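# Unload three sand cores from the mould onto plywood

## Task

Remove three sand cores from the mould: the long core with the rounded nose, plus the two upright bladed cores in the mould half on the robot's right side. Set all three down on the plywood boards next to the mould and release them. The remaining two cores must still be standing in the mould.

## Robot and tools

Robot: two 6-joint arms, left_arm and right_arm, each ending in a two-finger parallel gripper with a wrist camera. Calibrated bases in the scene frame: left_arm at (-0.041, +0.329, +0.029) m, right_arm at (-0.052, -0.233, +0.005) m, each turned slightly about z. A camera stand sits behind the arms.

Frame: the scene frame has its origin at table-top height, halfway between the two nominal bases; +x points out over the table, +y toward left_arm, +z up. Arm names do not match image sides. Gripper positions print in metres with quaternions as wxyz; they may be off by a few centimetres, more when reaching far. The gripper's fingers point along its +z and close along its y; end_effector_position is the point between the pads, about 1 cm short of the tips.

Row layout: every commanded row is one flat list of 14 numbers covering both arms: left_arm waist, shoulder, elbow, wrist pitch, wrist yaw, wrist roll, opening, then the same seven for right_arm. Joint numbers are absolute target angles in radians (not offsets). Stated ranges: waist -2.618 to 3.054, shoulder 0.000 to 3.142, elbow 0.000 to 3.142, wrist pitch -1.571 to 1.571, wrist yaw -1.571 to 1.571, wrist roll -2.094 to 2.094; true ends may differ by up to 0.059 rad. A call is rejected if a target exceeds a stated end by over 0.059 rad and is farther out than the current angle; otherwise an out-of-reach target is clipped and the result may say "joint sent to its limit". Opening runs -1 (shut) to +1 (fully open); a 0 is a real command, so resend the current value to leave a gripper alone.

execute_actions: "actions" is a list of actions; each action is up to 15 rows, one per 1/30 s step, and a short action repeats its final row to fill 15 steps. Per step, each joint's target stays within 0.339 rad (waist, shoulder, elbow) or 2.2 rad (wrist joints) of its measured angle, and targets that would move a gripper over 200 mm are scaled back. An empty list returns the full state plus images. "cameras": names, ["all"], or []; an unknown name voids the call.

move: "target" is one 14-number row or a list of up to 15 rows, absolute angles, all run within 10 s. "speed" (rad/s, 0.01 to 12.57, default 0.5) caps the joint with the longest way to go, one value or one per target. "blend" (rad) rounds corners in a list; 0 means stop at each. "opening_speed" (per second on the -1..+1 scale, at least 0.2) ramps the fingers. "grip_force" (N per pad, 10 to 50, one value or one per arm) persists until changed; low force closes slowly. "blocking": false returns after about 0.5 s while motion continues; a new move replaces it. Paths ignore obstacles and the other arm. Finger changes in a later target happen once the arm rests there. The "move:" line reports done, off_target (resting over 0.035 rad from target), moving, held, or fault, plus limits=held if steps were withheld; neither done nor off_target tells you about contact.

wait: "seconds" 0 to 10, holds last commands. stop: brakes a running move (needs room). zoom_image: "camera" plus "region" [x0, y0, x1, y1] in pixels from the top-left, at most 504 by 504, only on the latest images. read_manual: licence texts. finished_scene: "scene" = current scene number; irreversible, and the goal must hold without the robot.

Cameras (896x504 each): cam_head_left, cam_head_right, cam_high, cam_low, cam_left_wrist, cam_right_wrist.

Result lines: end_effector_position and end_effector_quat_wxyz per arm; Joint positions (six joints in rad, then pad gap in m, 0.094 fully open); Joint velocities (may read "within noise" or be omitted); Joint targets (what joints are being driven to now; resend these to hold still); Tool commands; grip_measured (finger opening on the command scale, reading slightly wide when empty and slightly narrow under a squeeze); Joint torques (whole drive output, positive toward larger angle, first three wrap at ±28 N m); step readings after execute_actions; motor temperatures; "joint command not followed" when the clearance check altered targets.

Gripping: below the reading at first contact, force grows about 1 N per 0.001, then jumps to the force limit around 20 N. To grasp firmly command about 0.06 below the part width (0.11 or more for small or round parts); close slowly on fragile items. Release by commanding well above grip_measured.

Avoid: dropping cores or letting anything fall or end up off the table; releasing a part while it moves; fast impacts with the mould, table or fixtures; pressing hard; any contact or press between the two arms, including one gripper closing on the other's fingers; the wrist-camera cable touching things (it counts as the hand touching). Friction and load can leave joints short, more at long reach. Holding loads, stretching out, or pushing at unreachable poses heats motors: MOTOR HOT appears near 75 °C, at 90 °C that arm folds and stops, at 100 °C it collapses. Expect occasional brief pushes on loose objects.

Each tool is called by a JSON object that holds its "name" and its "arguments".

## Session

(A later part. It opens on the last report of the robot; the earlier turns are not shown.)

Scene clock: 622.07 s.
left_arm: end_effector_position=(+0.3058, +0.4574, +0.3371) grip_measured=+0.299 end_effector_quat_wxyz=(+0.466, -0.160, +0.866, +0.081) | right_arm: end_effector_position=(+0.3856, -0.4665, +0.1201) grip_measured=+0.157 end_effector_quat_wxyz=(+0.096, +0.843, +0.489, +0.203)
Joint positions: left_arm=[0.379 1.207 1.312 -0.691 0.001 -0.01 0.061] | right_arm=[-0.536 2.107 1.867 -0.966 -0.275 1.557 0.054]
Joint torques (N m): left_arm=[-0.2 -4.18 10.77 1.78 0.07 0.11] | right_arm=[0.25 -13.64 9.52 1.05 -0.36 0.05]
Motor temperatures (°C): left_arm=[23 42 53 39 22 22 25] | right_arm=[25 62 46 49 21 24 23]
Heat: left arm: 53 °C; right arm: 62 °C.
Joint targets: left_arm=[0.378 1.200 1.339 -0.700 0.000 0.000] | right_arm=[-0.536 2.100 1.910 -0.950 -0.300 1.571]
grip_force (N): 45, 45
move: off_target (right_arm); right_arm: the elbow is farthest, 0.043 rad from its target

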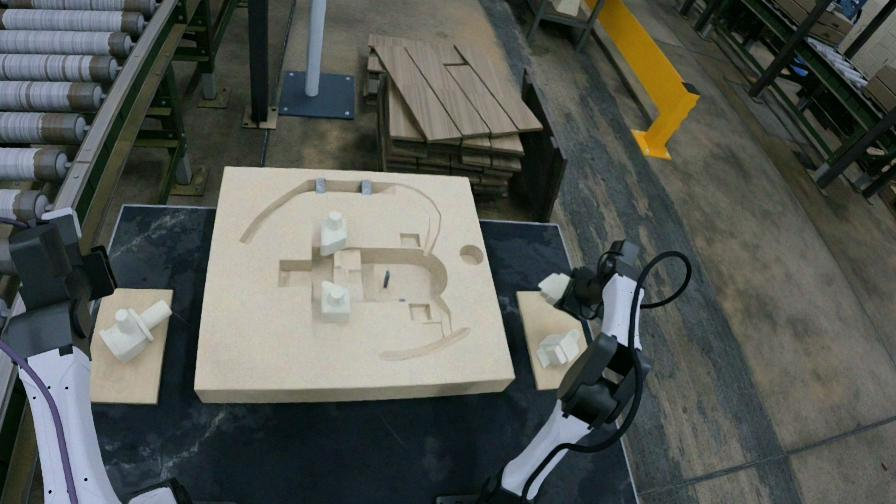

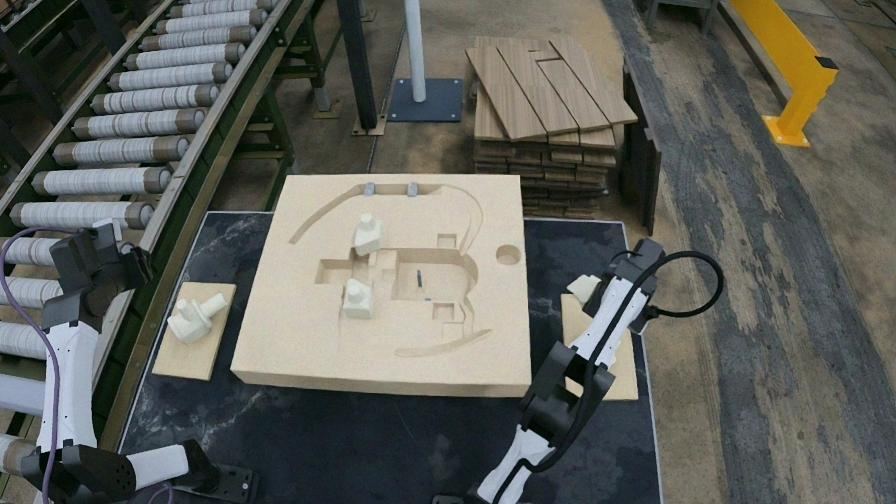

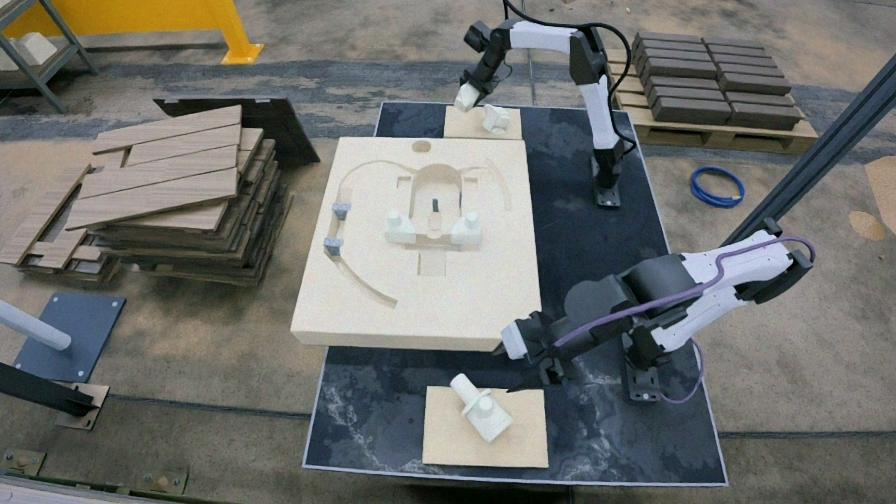

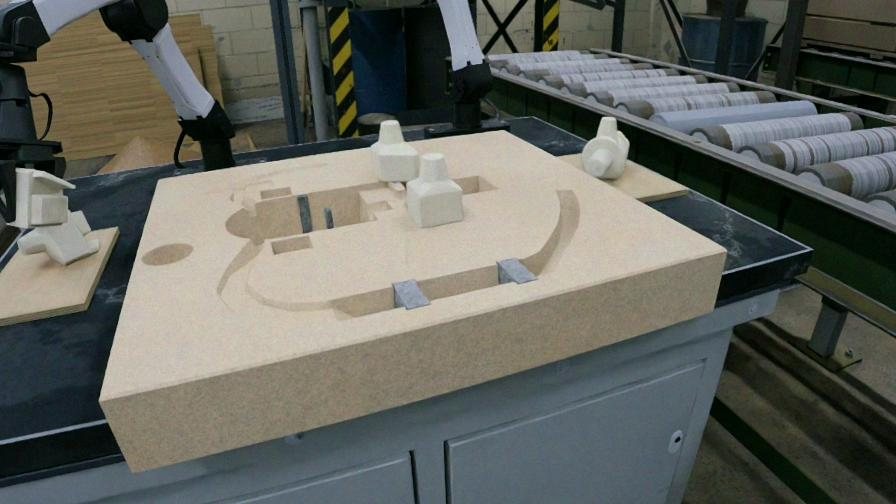

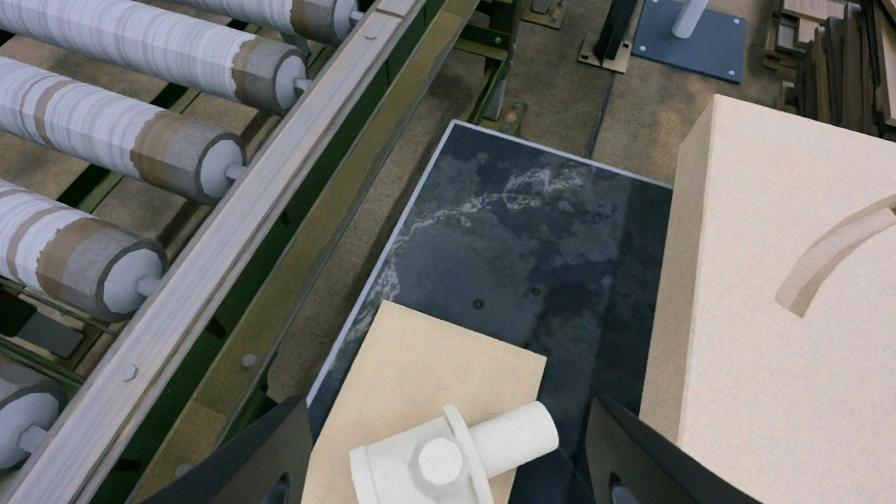

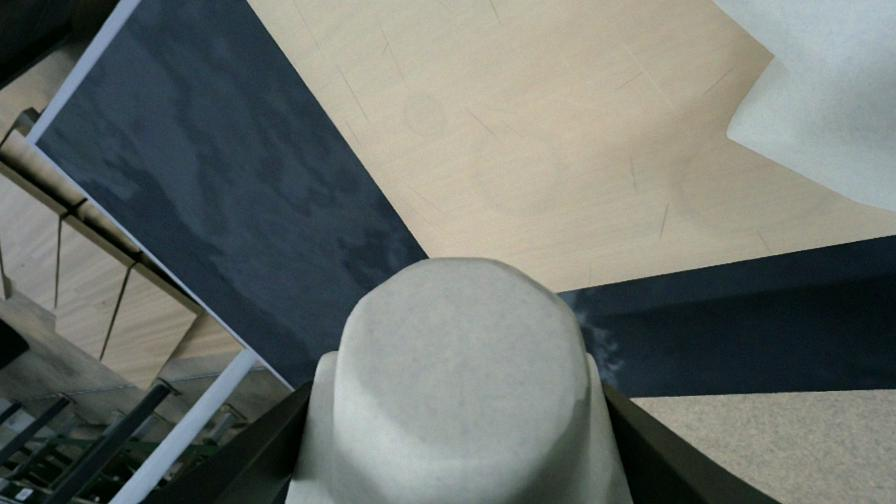

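{"name": "move", "arguments": {"target": [[0.378,1.2,1.339,-0.70,0,0,0.3,-0.536,2.35,2.22,-1.22,-0.32,1.571,0.0],[0.378,1.2,1.339,-0.70,0,0,0.3,-0.536,2.535,2.45,-1.40,-0.32,1.571,0.0]], "speed": [0.3,0.2], "blend": [0.05,0], "cameras": ["cam_low","cam_right_wrist","cam_head_left"]}}

{"name": "zoom_image", "arguments": {"camera": "cam_low", "region": [0, 110, 200, 310]}}

{"name": "zoom_image", "arguments": {"camera": "cam_head_left", "region": [490, 270, 670, 410]}}

Scene clock: 631.97 s.
left_arm: end_effector_position=(+0.3058, +0.4574, +0.3371) grip_measured=+0.299 end_effector_quat_wxyz=(+0.466, -0.160, +0.866, +0.081) | right_arm: end_effector_position=(+0.3941, -0.4685, +0.0595) grip_measured=+0.157 end_effector_quat_wxyz=(-0.042, +0.866, +0.477, +0.143)
Joint positions: left_arm=[0.379 1.207 1.312 -0.691 0.001 -0.01 0.061] | right_arm=[-0.536 2.532 2.412 -1.39 -0.293 1.558 0.054]
Joint torques (N m): left_arm=[-0.25 -4.14 10.8 1.8 0.07 0.12] | right_arm=[0.32 -15.05 8.73 0.28 -0.44 0.09]
Motor temperatures (°C): left_arm=[23 41 53 40 22 22 25] | right_arm=[25 63 46 45 21 24 24]
Heat: left arm: 53 °C; right arm: 63 °C.
Joint targets: left_arm=[0.378 1.200 1.339 -0.700 0.000 0.000] | right_arm=[-0.536 2.535 2.450 -1.400 -0.320 1.571]
grip_force (N): 45, 45
move: off_target (right_arm); right_arm: the elbow is farthest, 0.038 rad from its target
Images, in order (width x height): cam_head_left 896x504, cam_low 896x504, cam_right_wrist 896x504.

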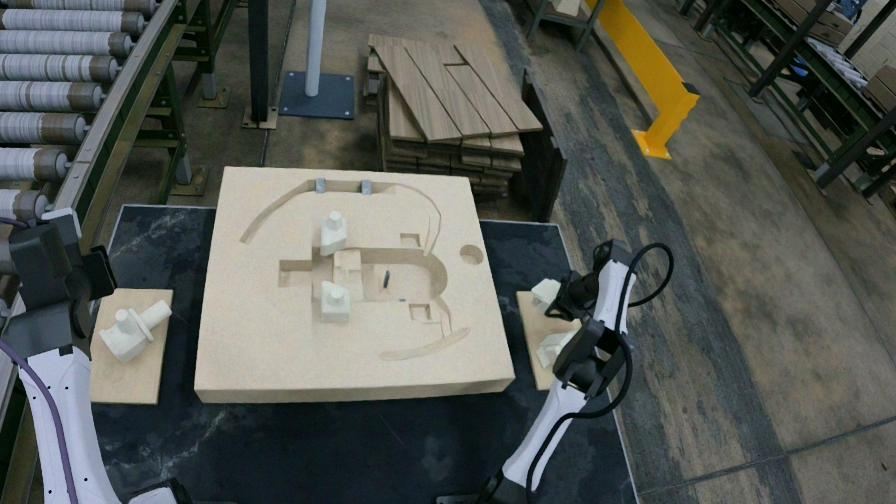

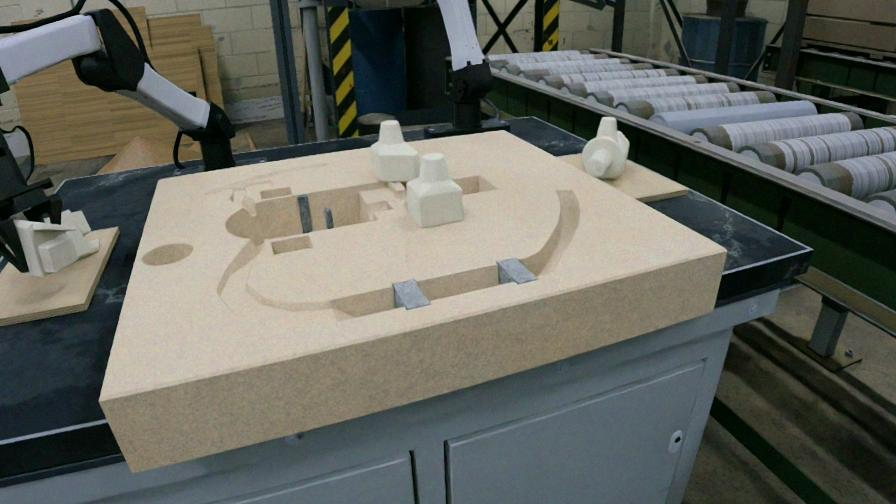

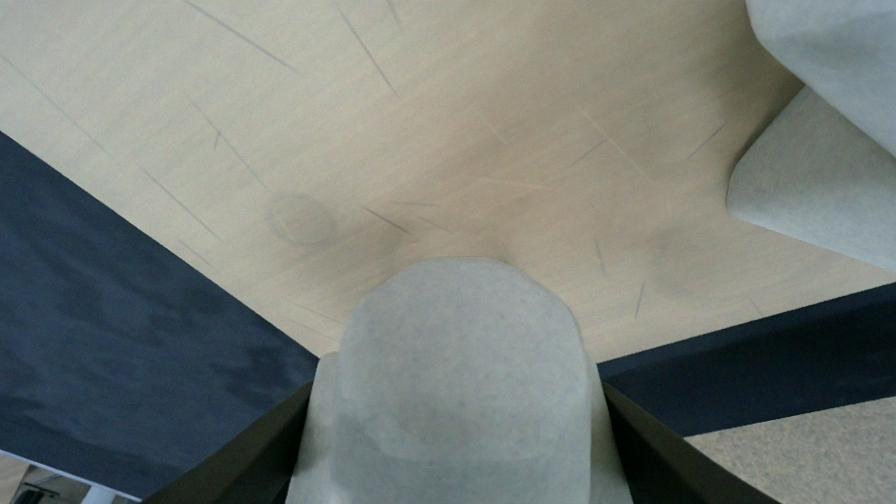

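Scaled by 2.520 from the camera's 896x504 image, which has a finer 1280x720 frame.

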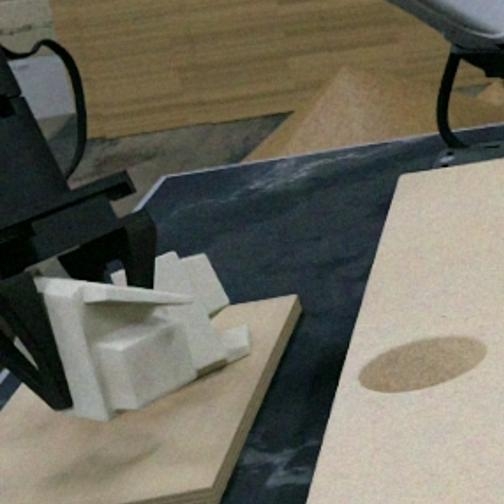

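Scaled by 2.800 from the camera's 896x504 image, which has a finer 1280x720 frame.

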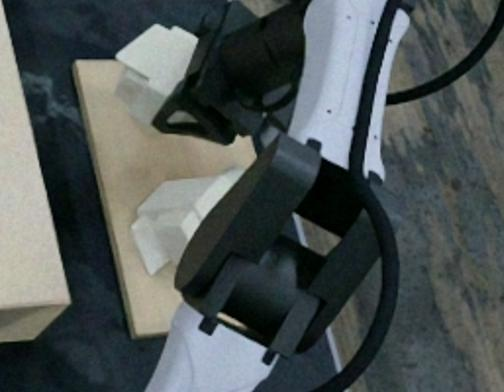

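{"name": "move", "arguments": {"target": [[0.378,1.2,1.339,-0.70,0,0,0.3,-0.536,2.55,2.40,-1.385,-0.325,1.571,0.0]], "speed": 0.1, "cameras": ["cam_low"]}}

{"name": "zoom_image", "arguments": {"camera": "cam_low", "region": [0, 160, 150, 310]}}

Scene clock: 636.47 s.
left_arm: end_effector_position=(+0.3058, +0.4574, +0.3371) grip_measured=+0.299 end_effector_quat_wxyz=(+0.466, -0.160, +0.866, +0.081) | right_arm: end_effector_position=(+0.3910, -0.4657, +0.0487) grip_measured=+0.157 end_effector_quat_wxyz=(-0.056, +0.867, +0.475, +0.138)
Joint positions: left_arm=[0.379 1.207 1.312 -0.691 0.001 -0.01 0.061] | right_arm=[-0.536 2.548 2.397 -1.39 -0.297 1.558 0.054]
Joint torques (N m): left_arm=[-0.21 -4.19 10.78 1.81 0.08 0.1] | right_arm=[0.23 -15.05 6.05 0.34 -0.46 0.06]
Motor temperatures (°C): left_arm=[23 41 53 40 22 22 25] | right_arm=[25 63 45 43 21 24 24]
Heat: left arm: 53 °C; right arm: 63 °C.
Joint targets: left_arm=[0.378 1.200 1.339 -0.700 0.000 0.000] | right_arm=[-0.536 2.550 2.400 -1.385 -0.325 1.571]
grip_force (N): 45, 45
move: done
Images, in order (width x height): cam_low 896x504.

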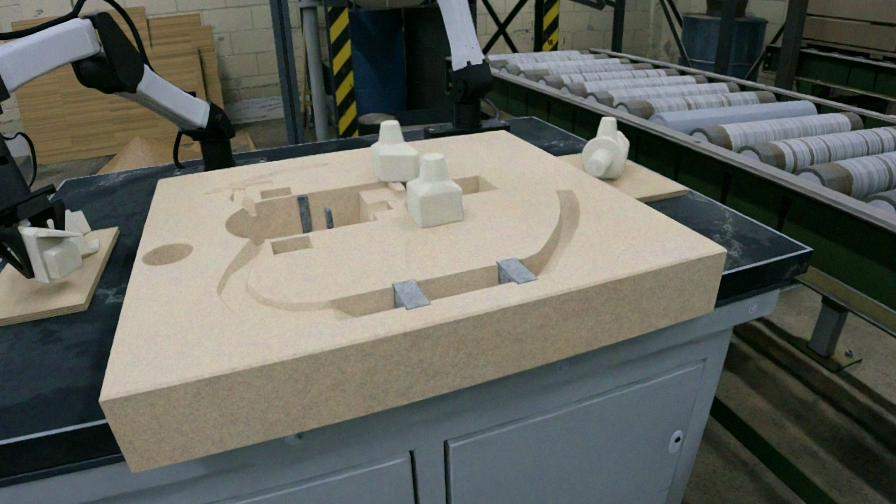

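Scaled by 3.360 from the camera's 896x504 image, which has a finer 1280x720 frame.

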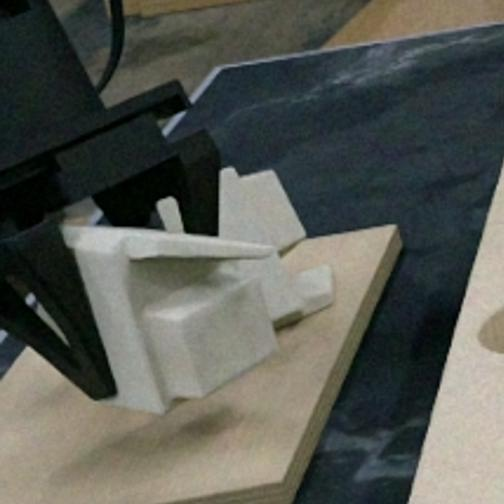

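{"name": "move", "arguments": {"target": [[0.378,1.2,1.339,-0.70,0,0,0.3,-0.536,2.558,2.385,-1.375,-0.33,1.571,0.0]], "speed": 0.08, "cameras": ["cam_low"]}}

{"name": "zoom_image", "arguments": {"camera": "cam_low", "region": [0, 160, 150, 310]}}

Scene clock: 641.33 s.
left_arm: end_effector_position=(+0.3058, +0.4574, +0.3371) grip_measured=+0.299 end_effector_quat_wxyz=(+0.466, -0.160, +0.866, +0.081) | right_arm: end_effector_position=(+0.3884, -0.4630, +0.0421) grip_measured=+0.157 end_effector_quat_wxyz=(-0.066, +0.868, +0.474, +0.135)
Joint positions: left_arm=[0.379 1.207 1.312 -0.691 0.001 -0.01 0.061] | right_arm=[-0.536 2.554 2.383 -1.39 -0.302 1.558 0.054]
Joint torques (N m): left_arm=[-0.21 -4.19 10.77 1.79 0.07 0.11] | right_arm=[0.34 -14.91 5.83 0.43 -0.5 0.09]
Motor temperatures (°C): left_arm=[23 41 54 40 22 22 25] | right_arm=[25 62 45 41 21 24 24]
Heat: left arm: 54 °C; right arm: 62 °C.
Joint targets: left_arm=[0.378 1.200 1.339 -0.700 0.000 0.000] | right_arm=[-0.536 2.558 2.385 -1.375 -0.330 1.571]
grip_force (N): 45, 45
move: done
Images, in order (width x height): cam_low 896x504.

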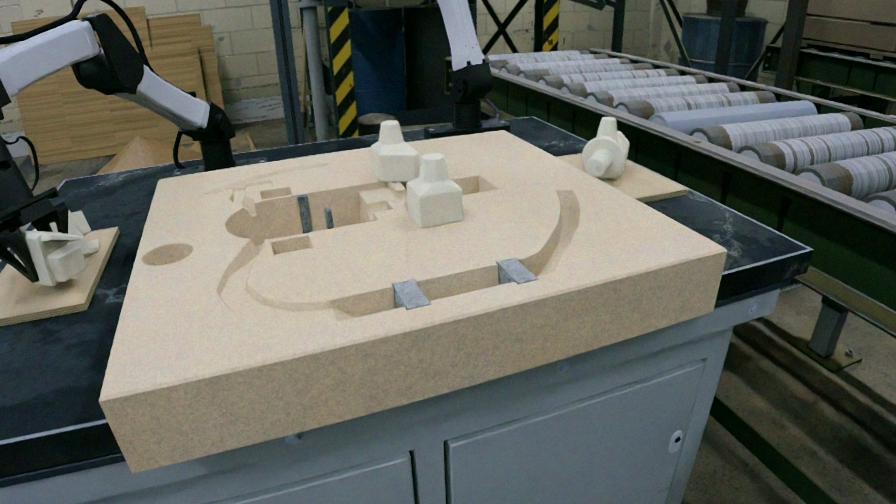

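Scaled by 3.360 from the camera's 896x504 image, which has a finer 1280x720 frame.

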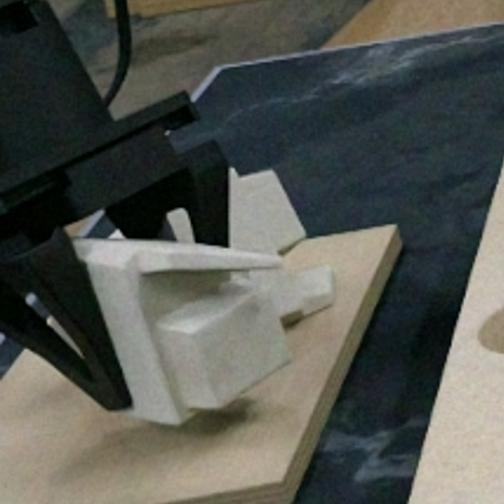

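{"name": "move", "arguments": {"target": [[0.378,1.2,1.339,-0.70,0,0,0.3,-0.536,2.57,2.375,-1.37,-0.33,1.571,0.0]], "speed": 0.06, "cameras": ["cam_low","cam_right_wrist"]}}

{"name": "zoom_image", "arguments": {"camera": "cam_low", "region": [0, 160, 150, 310]}}

Scene clock: 646.73 s.
left_arm: end_effector_position=(+0.3058, +0.4574, +0.3371) grip_measured=+0.299 end_effector_quat_wxyz=(+0.466, -0.160, +0.866, +0.081) | right_arm: end_effector_position=(+0.3867, -0.4618, +0.0336) grip_measured=+0.157 end_effector_quat_wxyz=(-0.074, +0.868, +0.473, +0.131)
Joint positions: left_arm=[0.379 1.207 1.312 -0.691 0.001 -0.01 0.061] | right_arm=[-0.536 2.567 2.373 -1.385 -0.302 1.558 0.054]
Joint torques (N m): left_arm=[-0.2 -4.15 10.74 1.79 0.08 0.1] | right_arm=[0.31 -15.24 5.9 0.32 -0.45 0.07]
Motor temperatures (°C): left_arm=[23 41 54 40 22 22 25] | right_arm=[25 62 44 40 21 24 24]
Heat: left arm: 54 °C; right arm: 62 °C.
Joint targets: left_arm=[0.378 1.200 1.339 -0.700 0.000 0.000] | right_arm=[-0.536 2.570 2.375 -1.370 -0.330 1.571]
grip_force (N): 45, 45
move: done
Images, in order (width x height): cam_low 896x504, cam_right_wrist 896x504.

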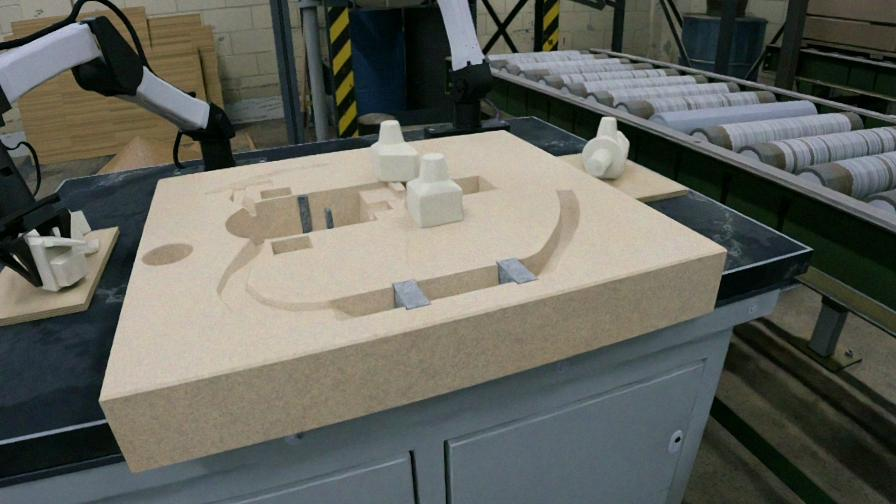

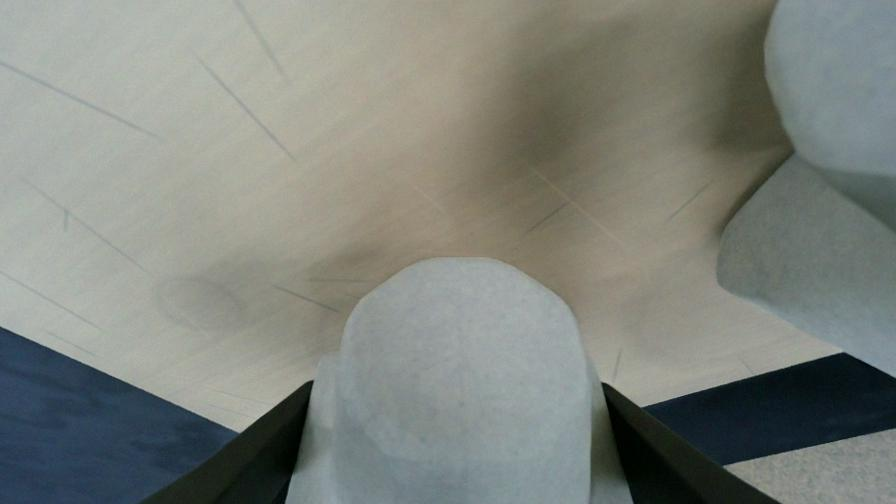

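Scaled by 3.360 from the camera's 896x504 image, which has a finer 1280x720 frame.

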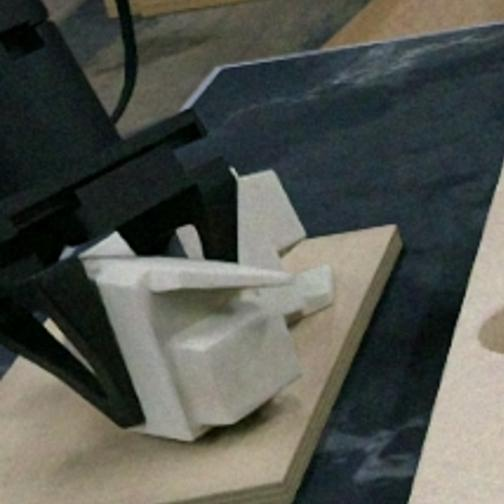

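{"name": "move", "arguments": {"target": [[0.378,1.2,1.339,-0.70,0,0,0.3,-0.536,2.582,2.370,-1.365,-0.33,1.571,0.0]], "speed": 0.05, "cameras": ["cam_low","cam_right_wrist"]}}

{"name": "zoom_image", "arguments": {"camera": "cam_low", "region": [0, 200, 100, 300]}}

Scene clock: 650.67 s.
left_arm: end_effector_position=(+0.3058, +0.4574, +0.3371) grip_measured=+0.299 end_effector_quat_wxyz=(+0.466, -0.160, +0.866, +0.081) | right_arm: end_effector_position=(+0.3873, -0.4621, +0.0292) grip_measured=+0.157 end_effector_quat_wxyz=(-0.076, +0.868, +0.472, +0.130)
Joint positions: left_arm=[0.379 1.207 1.312 -0.691 0.001 -0.01 0.061] | right_arm=[-0.536 2.576 2.373 -1.379 -0.302 1.558 0.054]
Joint torques (N m): left_arm=[-0.25 -4.14 10.73 1.81 0.08 0.11] | right_arm=[0.4 -14.98 5.52 0.37 -0.43 0.03]
Motor temperatures (°C): left_arm=[23 41 54 40 22 22 25] | right_arm=[25 64 43 39 21 24 24]
Heat: left arm: 54 °C; right arm: 64 °C.
Joint targets: left_arm=[0.378 1.200 1.339 -0.700 0.000 0.000] | right_arm=[-0.536 2.582 2.370 -1.365 -0.330 1.571]
grip_force (N): 45, 45
move: done
Images, in order (width x height): cam_low 896x504, cam_right_wrist 896x504.

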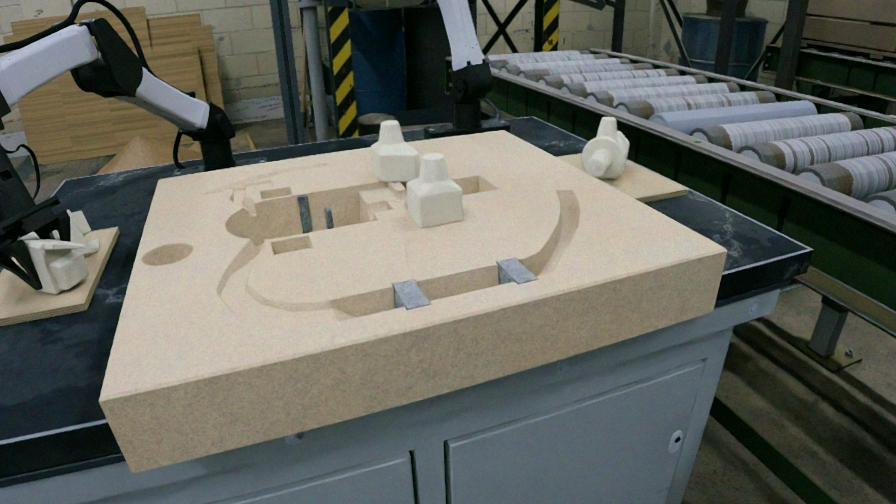

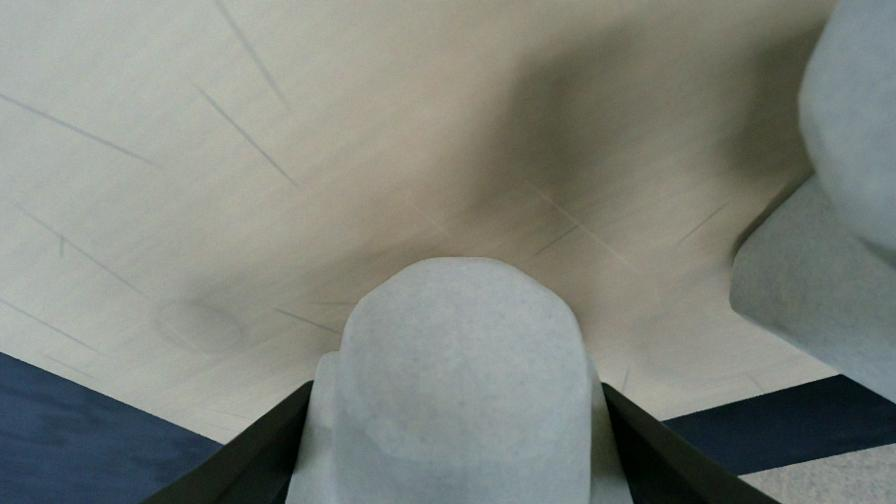

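Scaled by 5.040 from the camera's 896x504 image, which has a finer 1280x720 frame.

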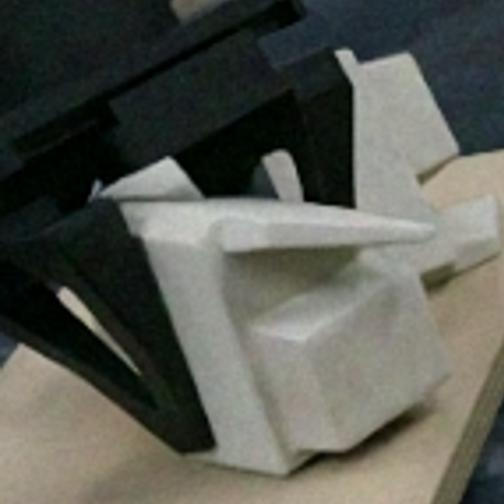

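{"name": "move", "arguments": {"target": [[0.378,1.2,1.339,-0.70,0,0,0.3,-0.536,2.592,2.365,-1.375,-0.33,1.571,0.0]], "speed": 0.05, "cameras": ["cam_low"]}}

{"name": "zoom_image", "arguments": {"camera": "cam_low", "region": [0, 200, 100, 300]}}

Scene clock: 654.93 s.
left_arm: end_effector_position=(+0.3058, +0.4574, +0.3371) grip_measured=+0.299 end_effector_quat_wxyz=(+0.466, -0.160, +0.866, +0.081) | right_arm: end_effector_position=(+0.3870, -0.4619, +0.0288) grip_measured=+0.157 end_effector_quat_wxyz=(-0.076, +0.868, +0.472, +0.130)
Joint positions: left_arm=[0.379 1.207 1.312 -0.691 0.001 -0.01 0.061] | right_arm=[-0.536 2.576 2.371 -1.379 -0.302 1.558 0.054]
Joint torques (N m): left_arm=[-0.21 -4.15 10.76 1.8 0.08 0.11] | right_arm=[0.23 -14.02 5.11 0.24 -0.45 0.07]
Motor temperatures (°C): left_arm=[23 41 54 40 22 22 25] | right_arm=[25 63 42 39 21 24 24]
Heat: left arm: 54 °C; right arm: 63 °C.
Joint targets: left_arm=[0.378 1.200 1.339 -0.700 0.000 0.000] | right_arm=[-0.536 2.592 2.365 -1.375 -0.330 1.571]
grip_force (N): 45, 45
move: done
Images, in order (width x height): cam_low 896x504.

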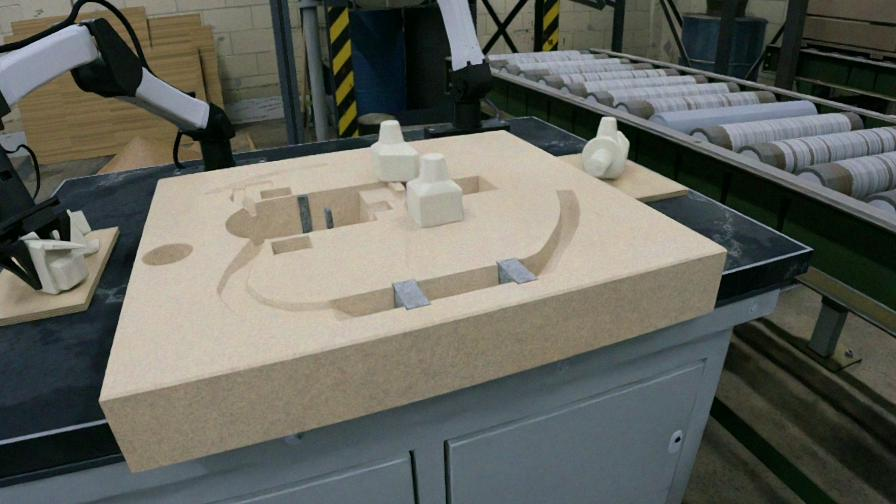

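Scaled by 5.040 from the camera's 896x504 image, which has a finer 1280x720 frame.

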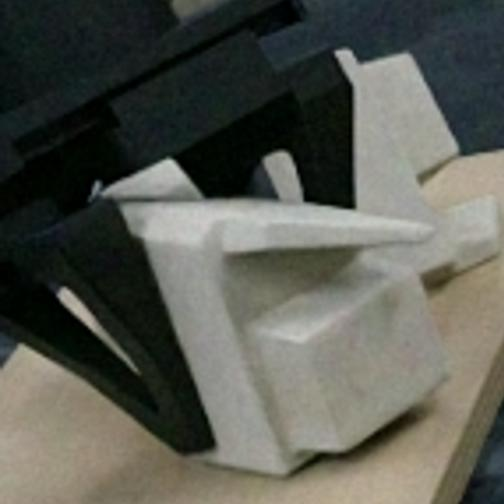

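Contact. Release slowly.

{"name": "move", "arguments": {"target": [[0.378,1.2,1.339,-0.70,0,0,0.3,-0.536,2.588,2.365,-1.375,-0.32,1.571,0.35]], "opening_speed": 0.2, "cameras": ["cam_low","cam_right_wrist"]}}

{"name": "zoom_image", "arguments": {"camera": "cam_low", "region": [0, 200, 100, 300]}}

Scene clock: 659.87 s.
left_arm: end_effector_position=(+0.3058, +0.4574, +0.3371) grip_measured=+0.299 end_effector_quat_wxyz=(+0.466, -0.160, +0.866, +0.081) | right_arm: end_effector_position=(+0.3871, -0.4617, +0.0288) grip_measured=+0.348 end_effector_quat_wxyz=(-0.077, +0.869, +0.472, +0.131)
Joint positions: left_arm=[0.379 1.207 1.312 -0.691 0.001 -0.01 0.061] | right_arm=[-0.536 2.576 2.371 -1.379 -0.304 1.559 0.063]
Joint torques (N m): left_arm=[-0.23 -4.19 10.82 1.79 0.07 0.11] | right_arm=[0.16 -14.41 5.27 0.26 -0.32 0.09]
Motor temperatures (°C): left_arm=[23 41 54 40 22 22 25] | right_arm=[25 62 42 38 21 24 24]
Heat: left arm: 54 °C; right arm: 62 °C.
Joint targets: left_arm=[0.378 1.200 1.339 -0.700 0.000 0.000] | right_arm=[-0.536 2.588 2.365 -1.375 -0.320 1.571]
grip_force (N): 45, 45
move: done
Images, in order (width x height): cam_low 896x504, cam_right_wrist 896x504.

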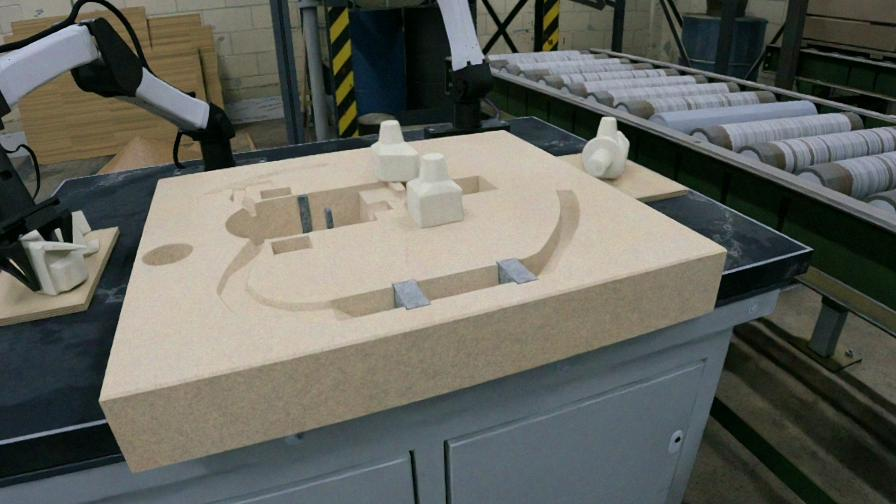

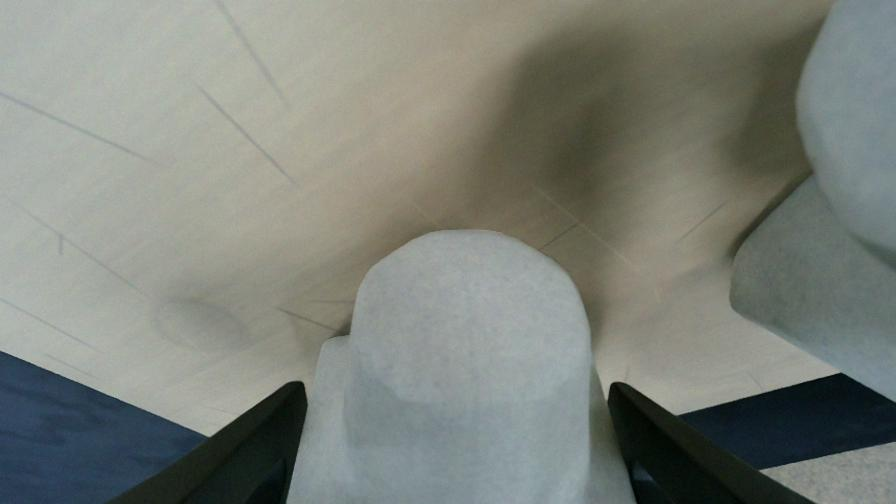

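Scaled by 5.040 from the camera's 896x504 image, which has a finer 1280x720 frame.

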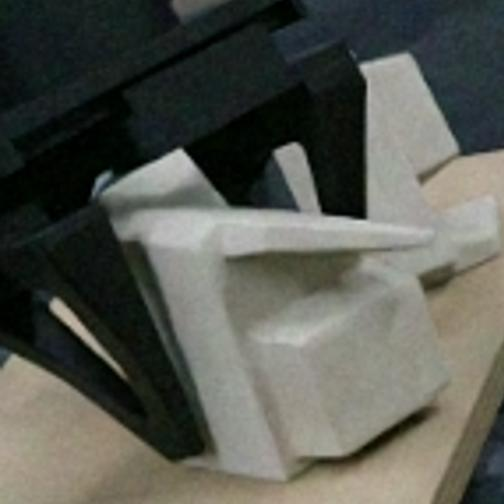

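{"name": "move", "arguments": {"target": [[0.378,1.2,1.339,-0.70,0,0,0.3,-0.536,2.58,2.37,-1.375,-0.32,1.571,0.55],[0.378,1.2,1.339,-0.70,0,0,0.3,-0.555,2.535,2.45,-1.42,-0.32,1.571,0.55],[0.378,1.2,1.339,-0.70,0,0,0.3,-0.585,2.35,2.28,-1.28,-0.32,1.571,0.55],[0.378,1.2,1.339,-0.70,0,0,0.3,-0.6,2.0,2.1,-1.1,-0.3,1.4,0.55]], "speed": [0.2,0.1,0.2,0.5], "blend": [0,0.03,0.05,0], "cameras": ["cam_low","cam_right_wrist","cam_head_left","cam_head_right"]}}

{"name": "zoom_image", "arguments": {"camera": "cam_head_left", "region": [490, 270, 670, 410]}}

Scene clock: 669.07 s.
left_arm: end_effector_position=(+0.3058, +0.4574, +0.3371) grip_measured=+0.299 end_effector_quat_wxyz=(+0.466, -0.160, +0.866, +0.081) | right_arm: end_effector_position=(+0.3783, -0.4894, +0.2314) grip_measured=+0.549 end_effector_quat_wxyz=(+0.188, +0.794, +0.527, +0.238)
Joint positions: left_arm=[0.379 1.207 1.312 -0.691 0.001 -0.01 0.061] | right_arm=[-0.594 2.023 2.109 -1.116 -0.312 1.414 0.073]
Joint torques (N m): left_arm=[-0.17 -4.22 10.67 1.79 0.07 0.11] | right_arm=[-0.27 -14.12 5.53 1.35 -0.04 -0.22]
Motor temperatures (°C): left_arm=[23 41 54 40 22 22 25] | right_arm=[25 63 41 37 21 24 23]
Heat: left arm: 54 °C; right arm: 63 °C.
Joint targets: left_arm=[0.378 1.200 1.339 -0.700 0.000 0.000] | right_arm=[-0.600 2.000 2.100 -1.100 -0.300 1.400]
grip_force (N): 45, 45
move: done
Images, in order (width x height): cam_head_left 896x504, cam_head_right 896x504, cam_low 896x504, cam_right_wrist 896x504.

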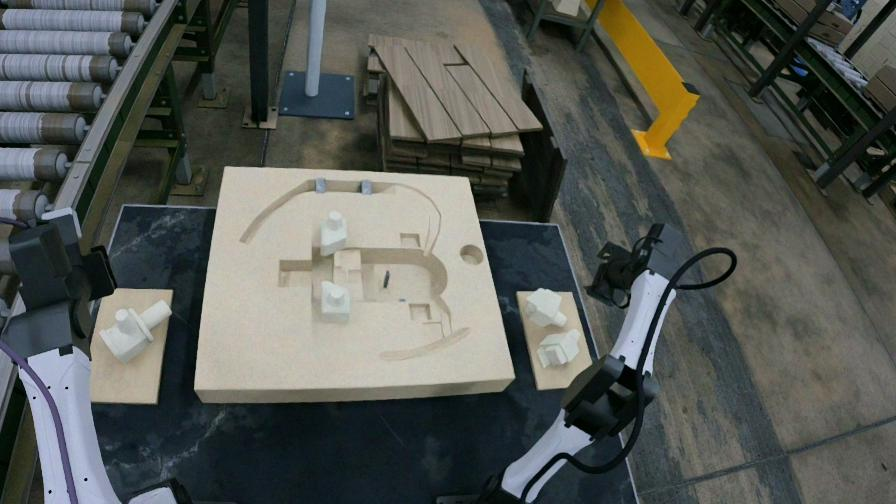

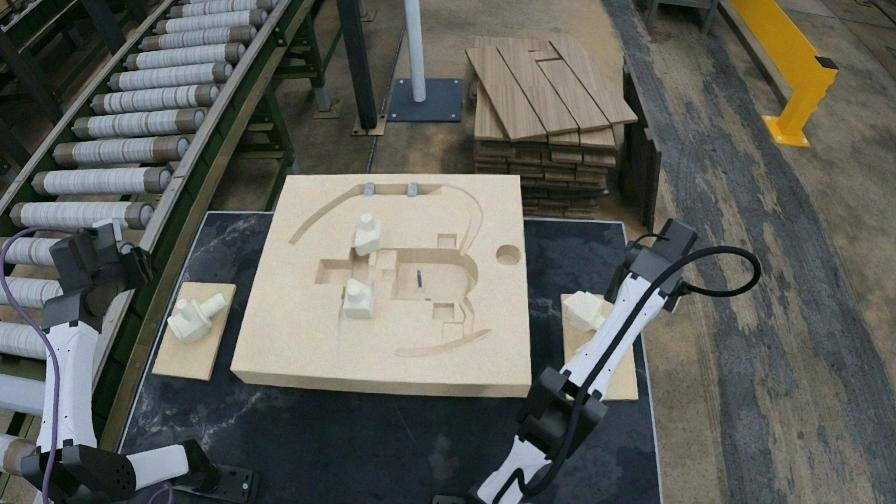

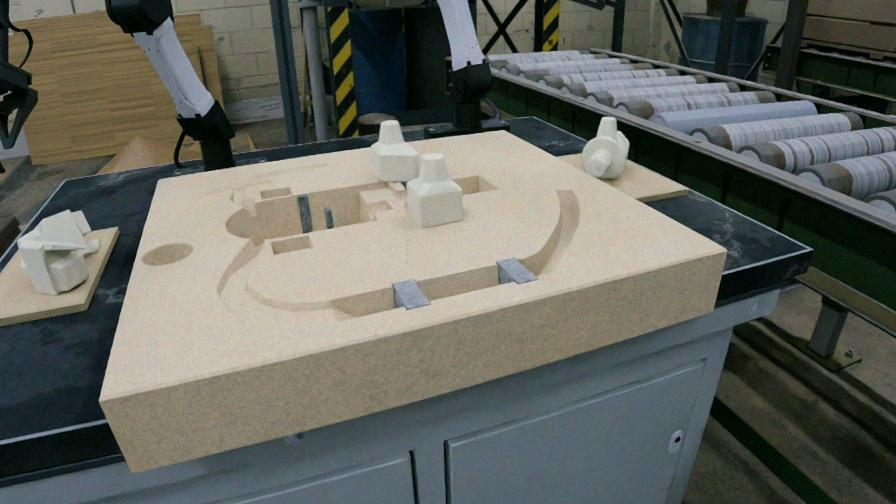

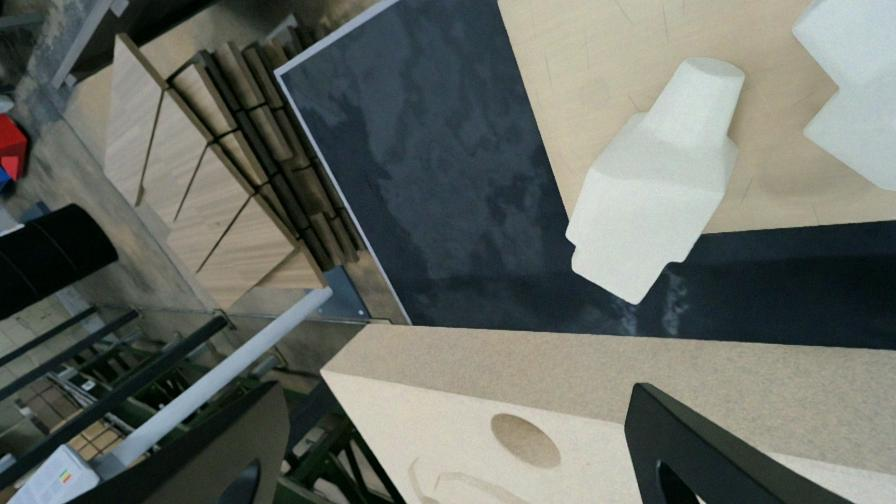

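Scaled by 2.800 from the camera's 896x504 image, which has a finer 1280x720 frame.

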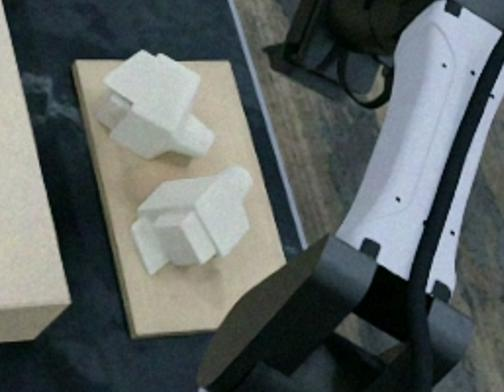

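{"name": "finished_scene", "arguments": {"scene": 1}}

The scene is finished: the task was done.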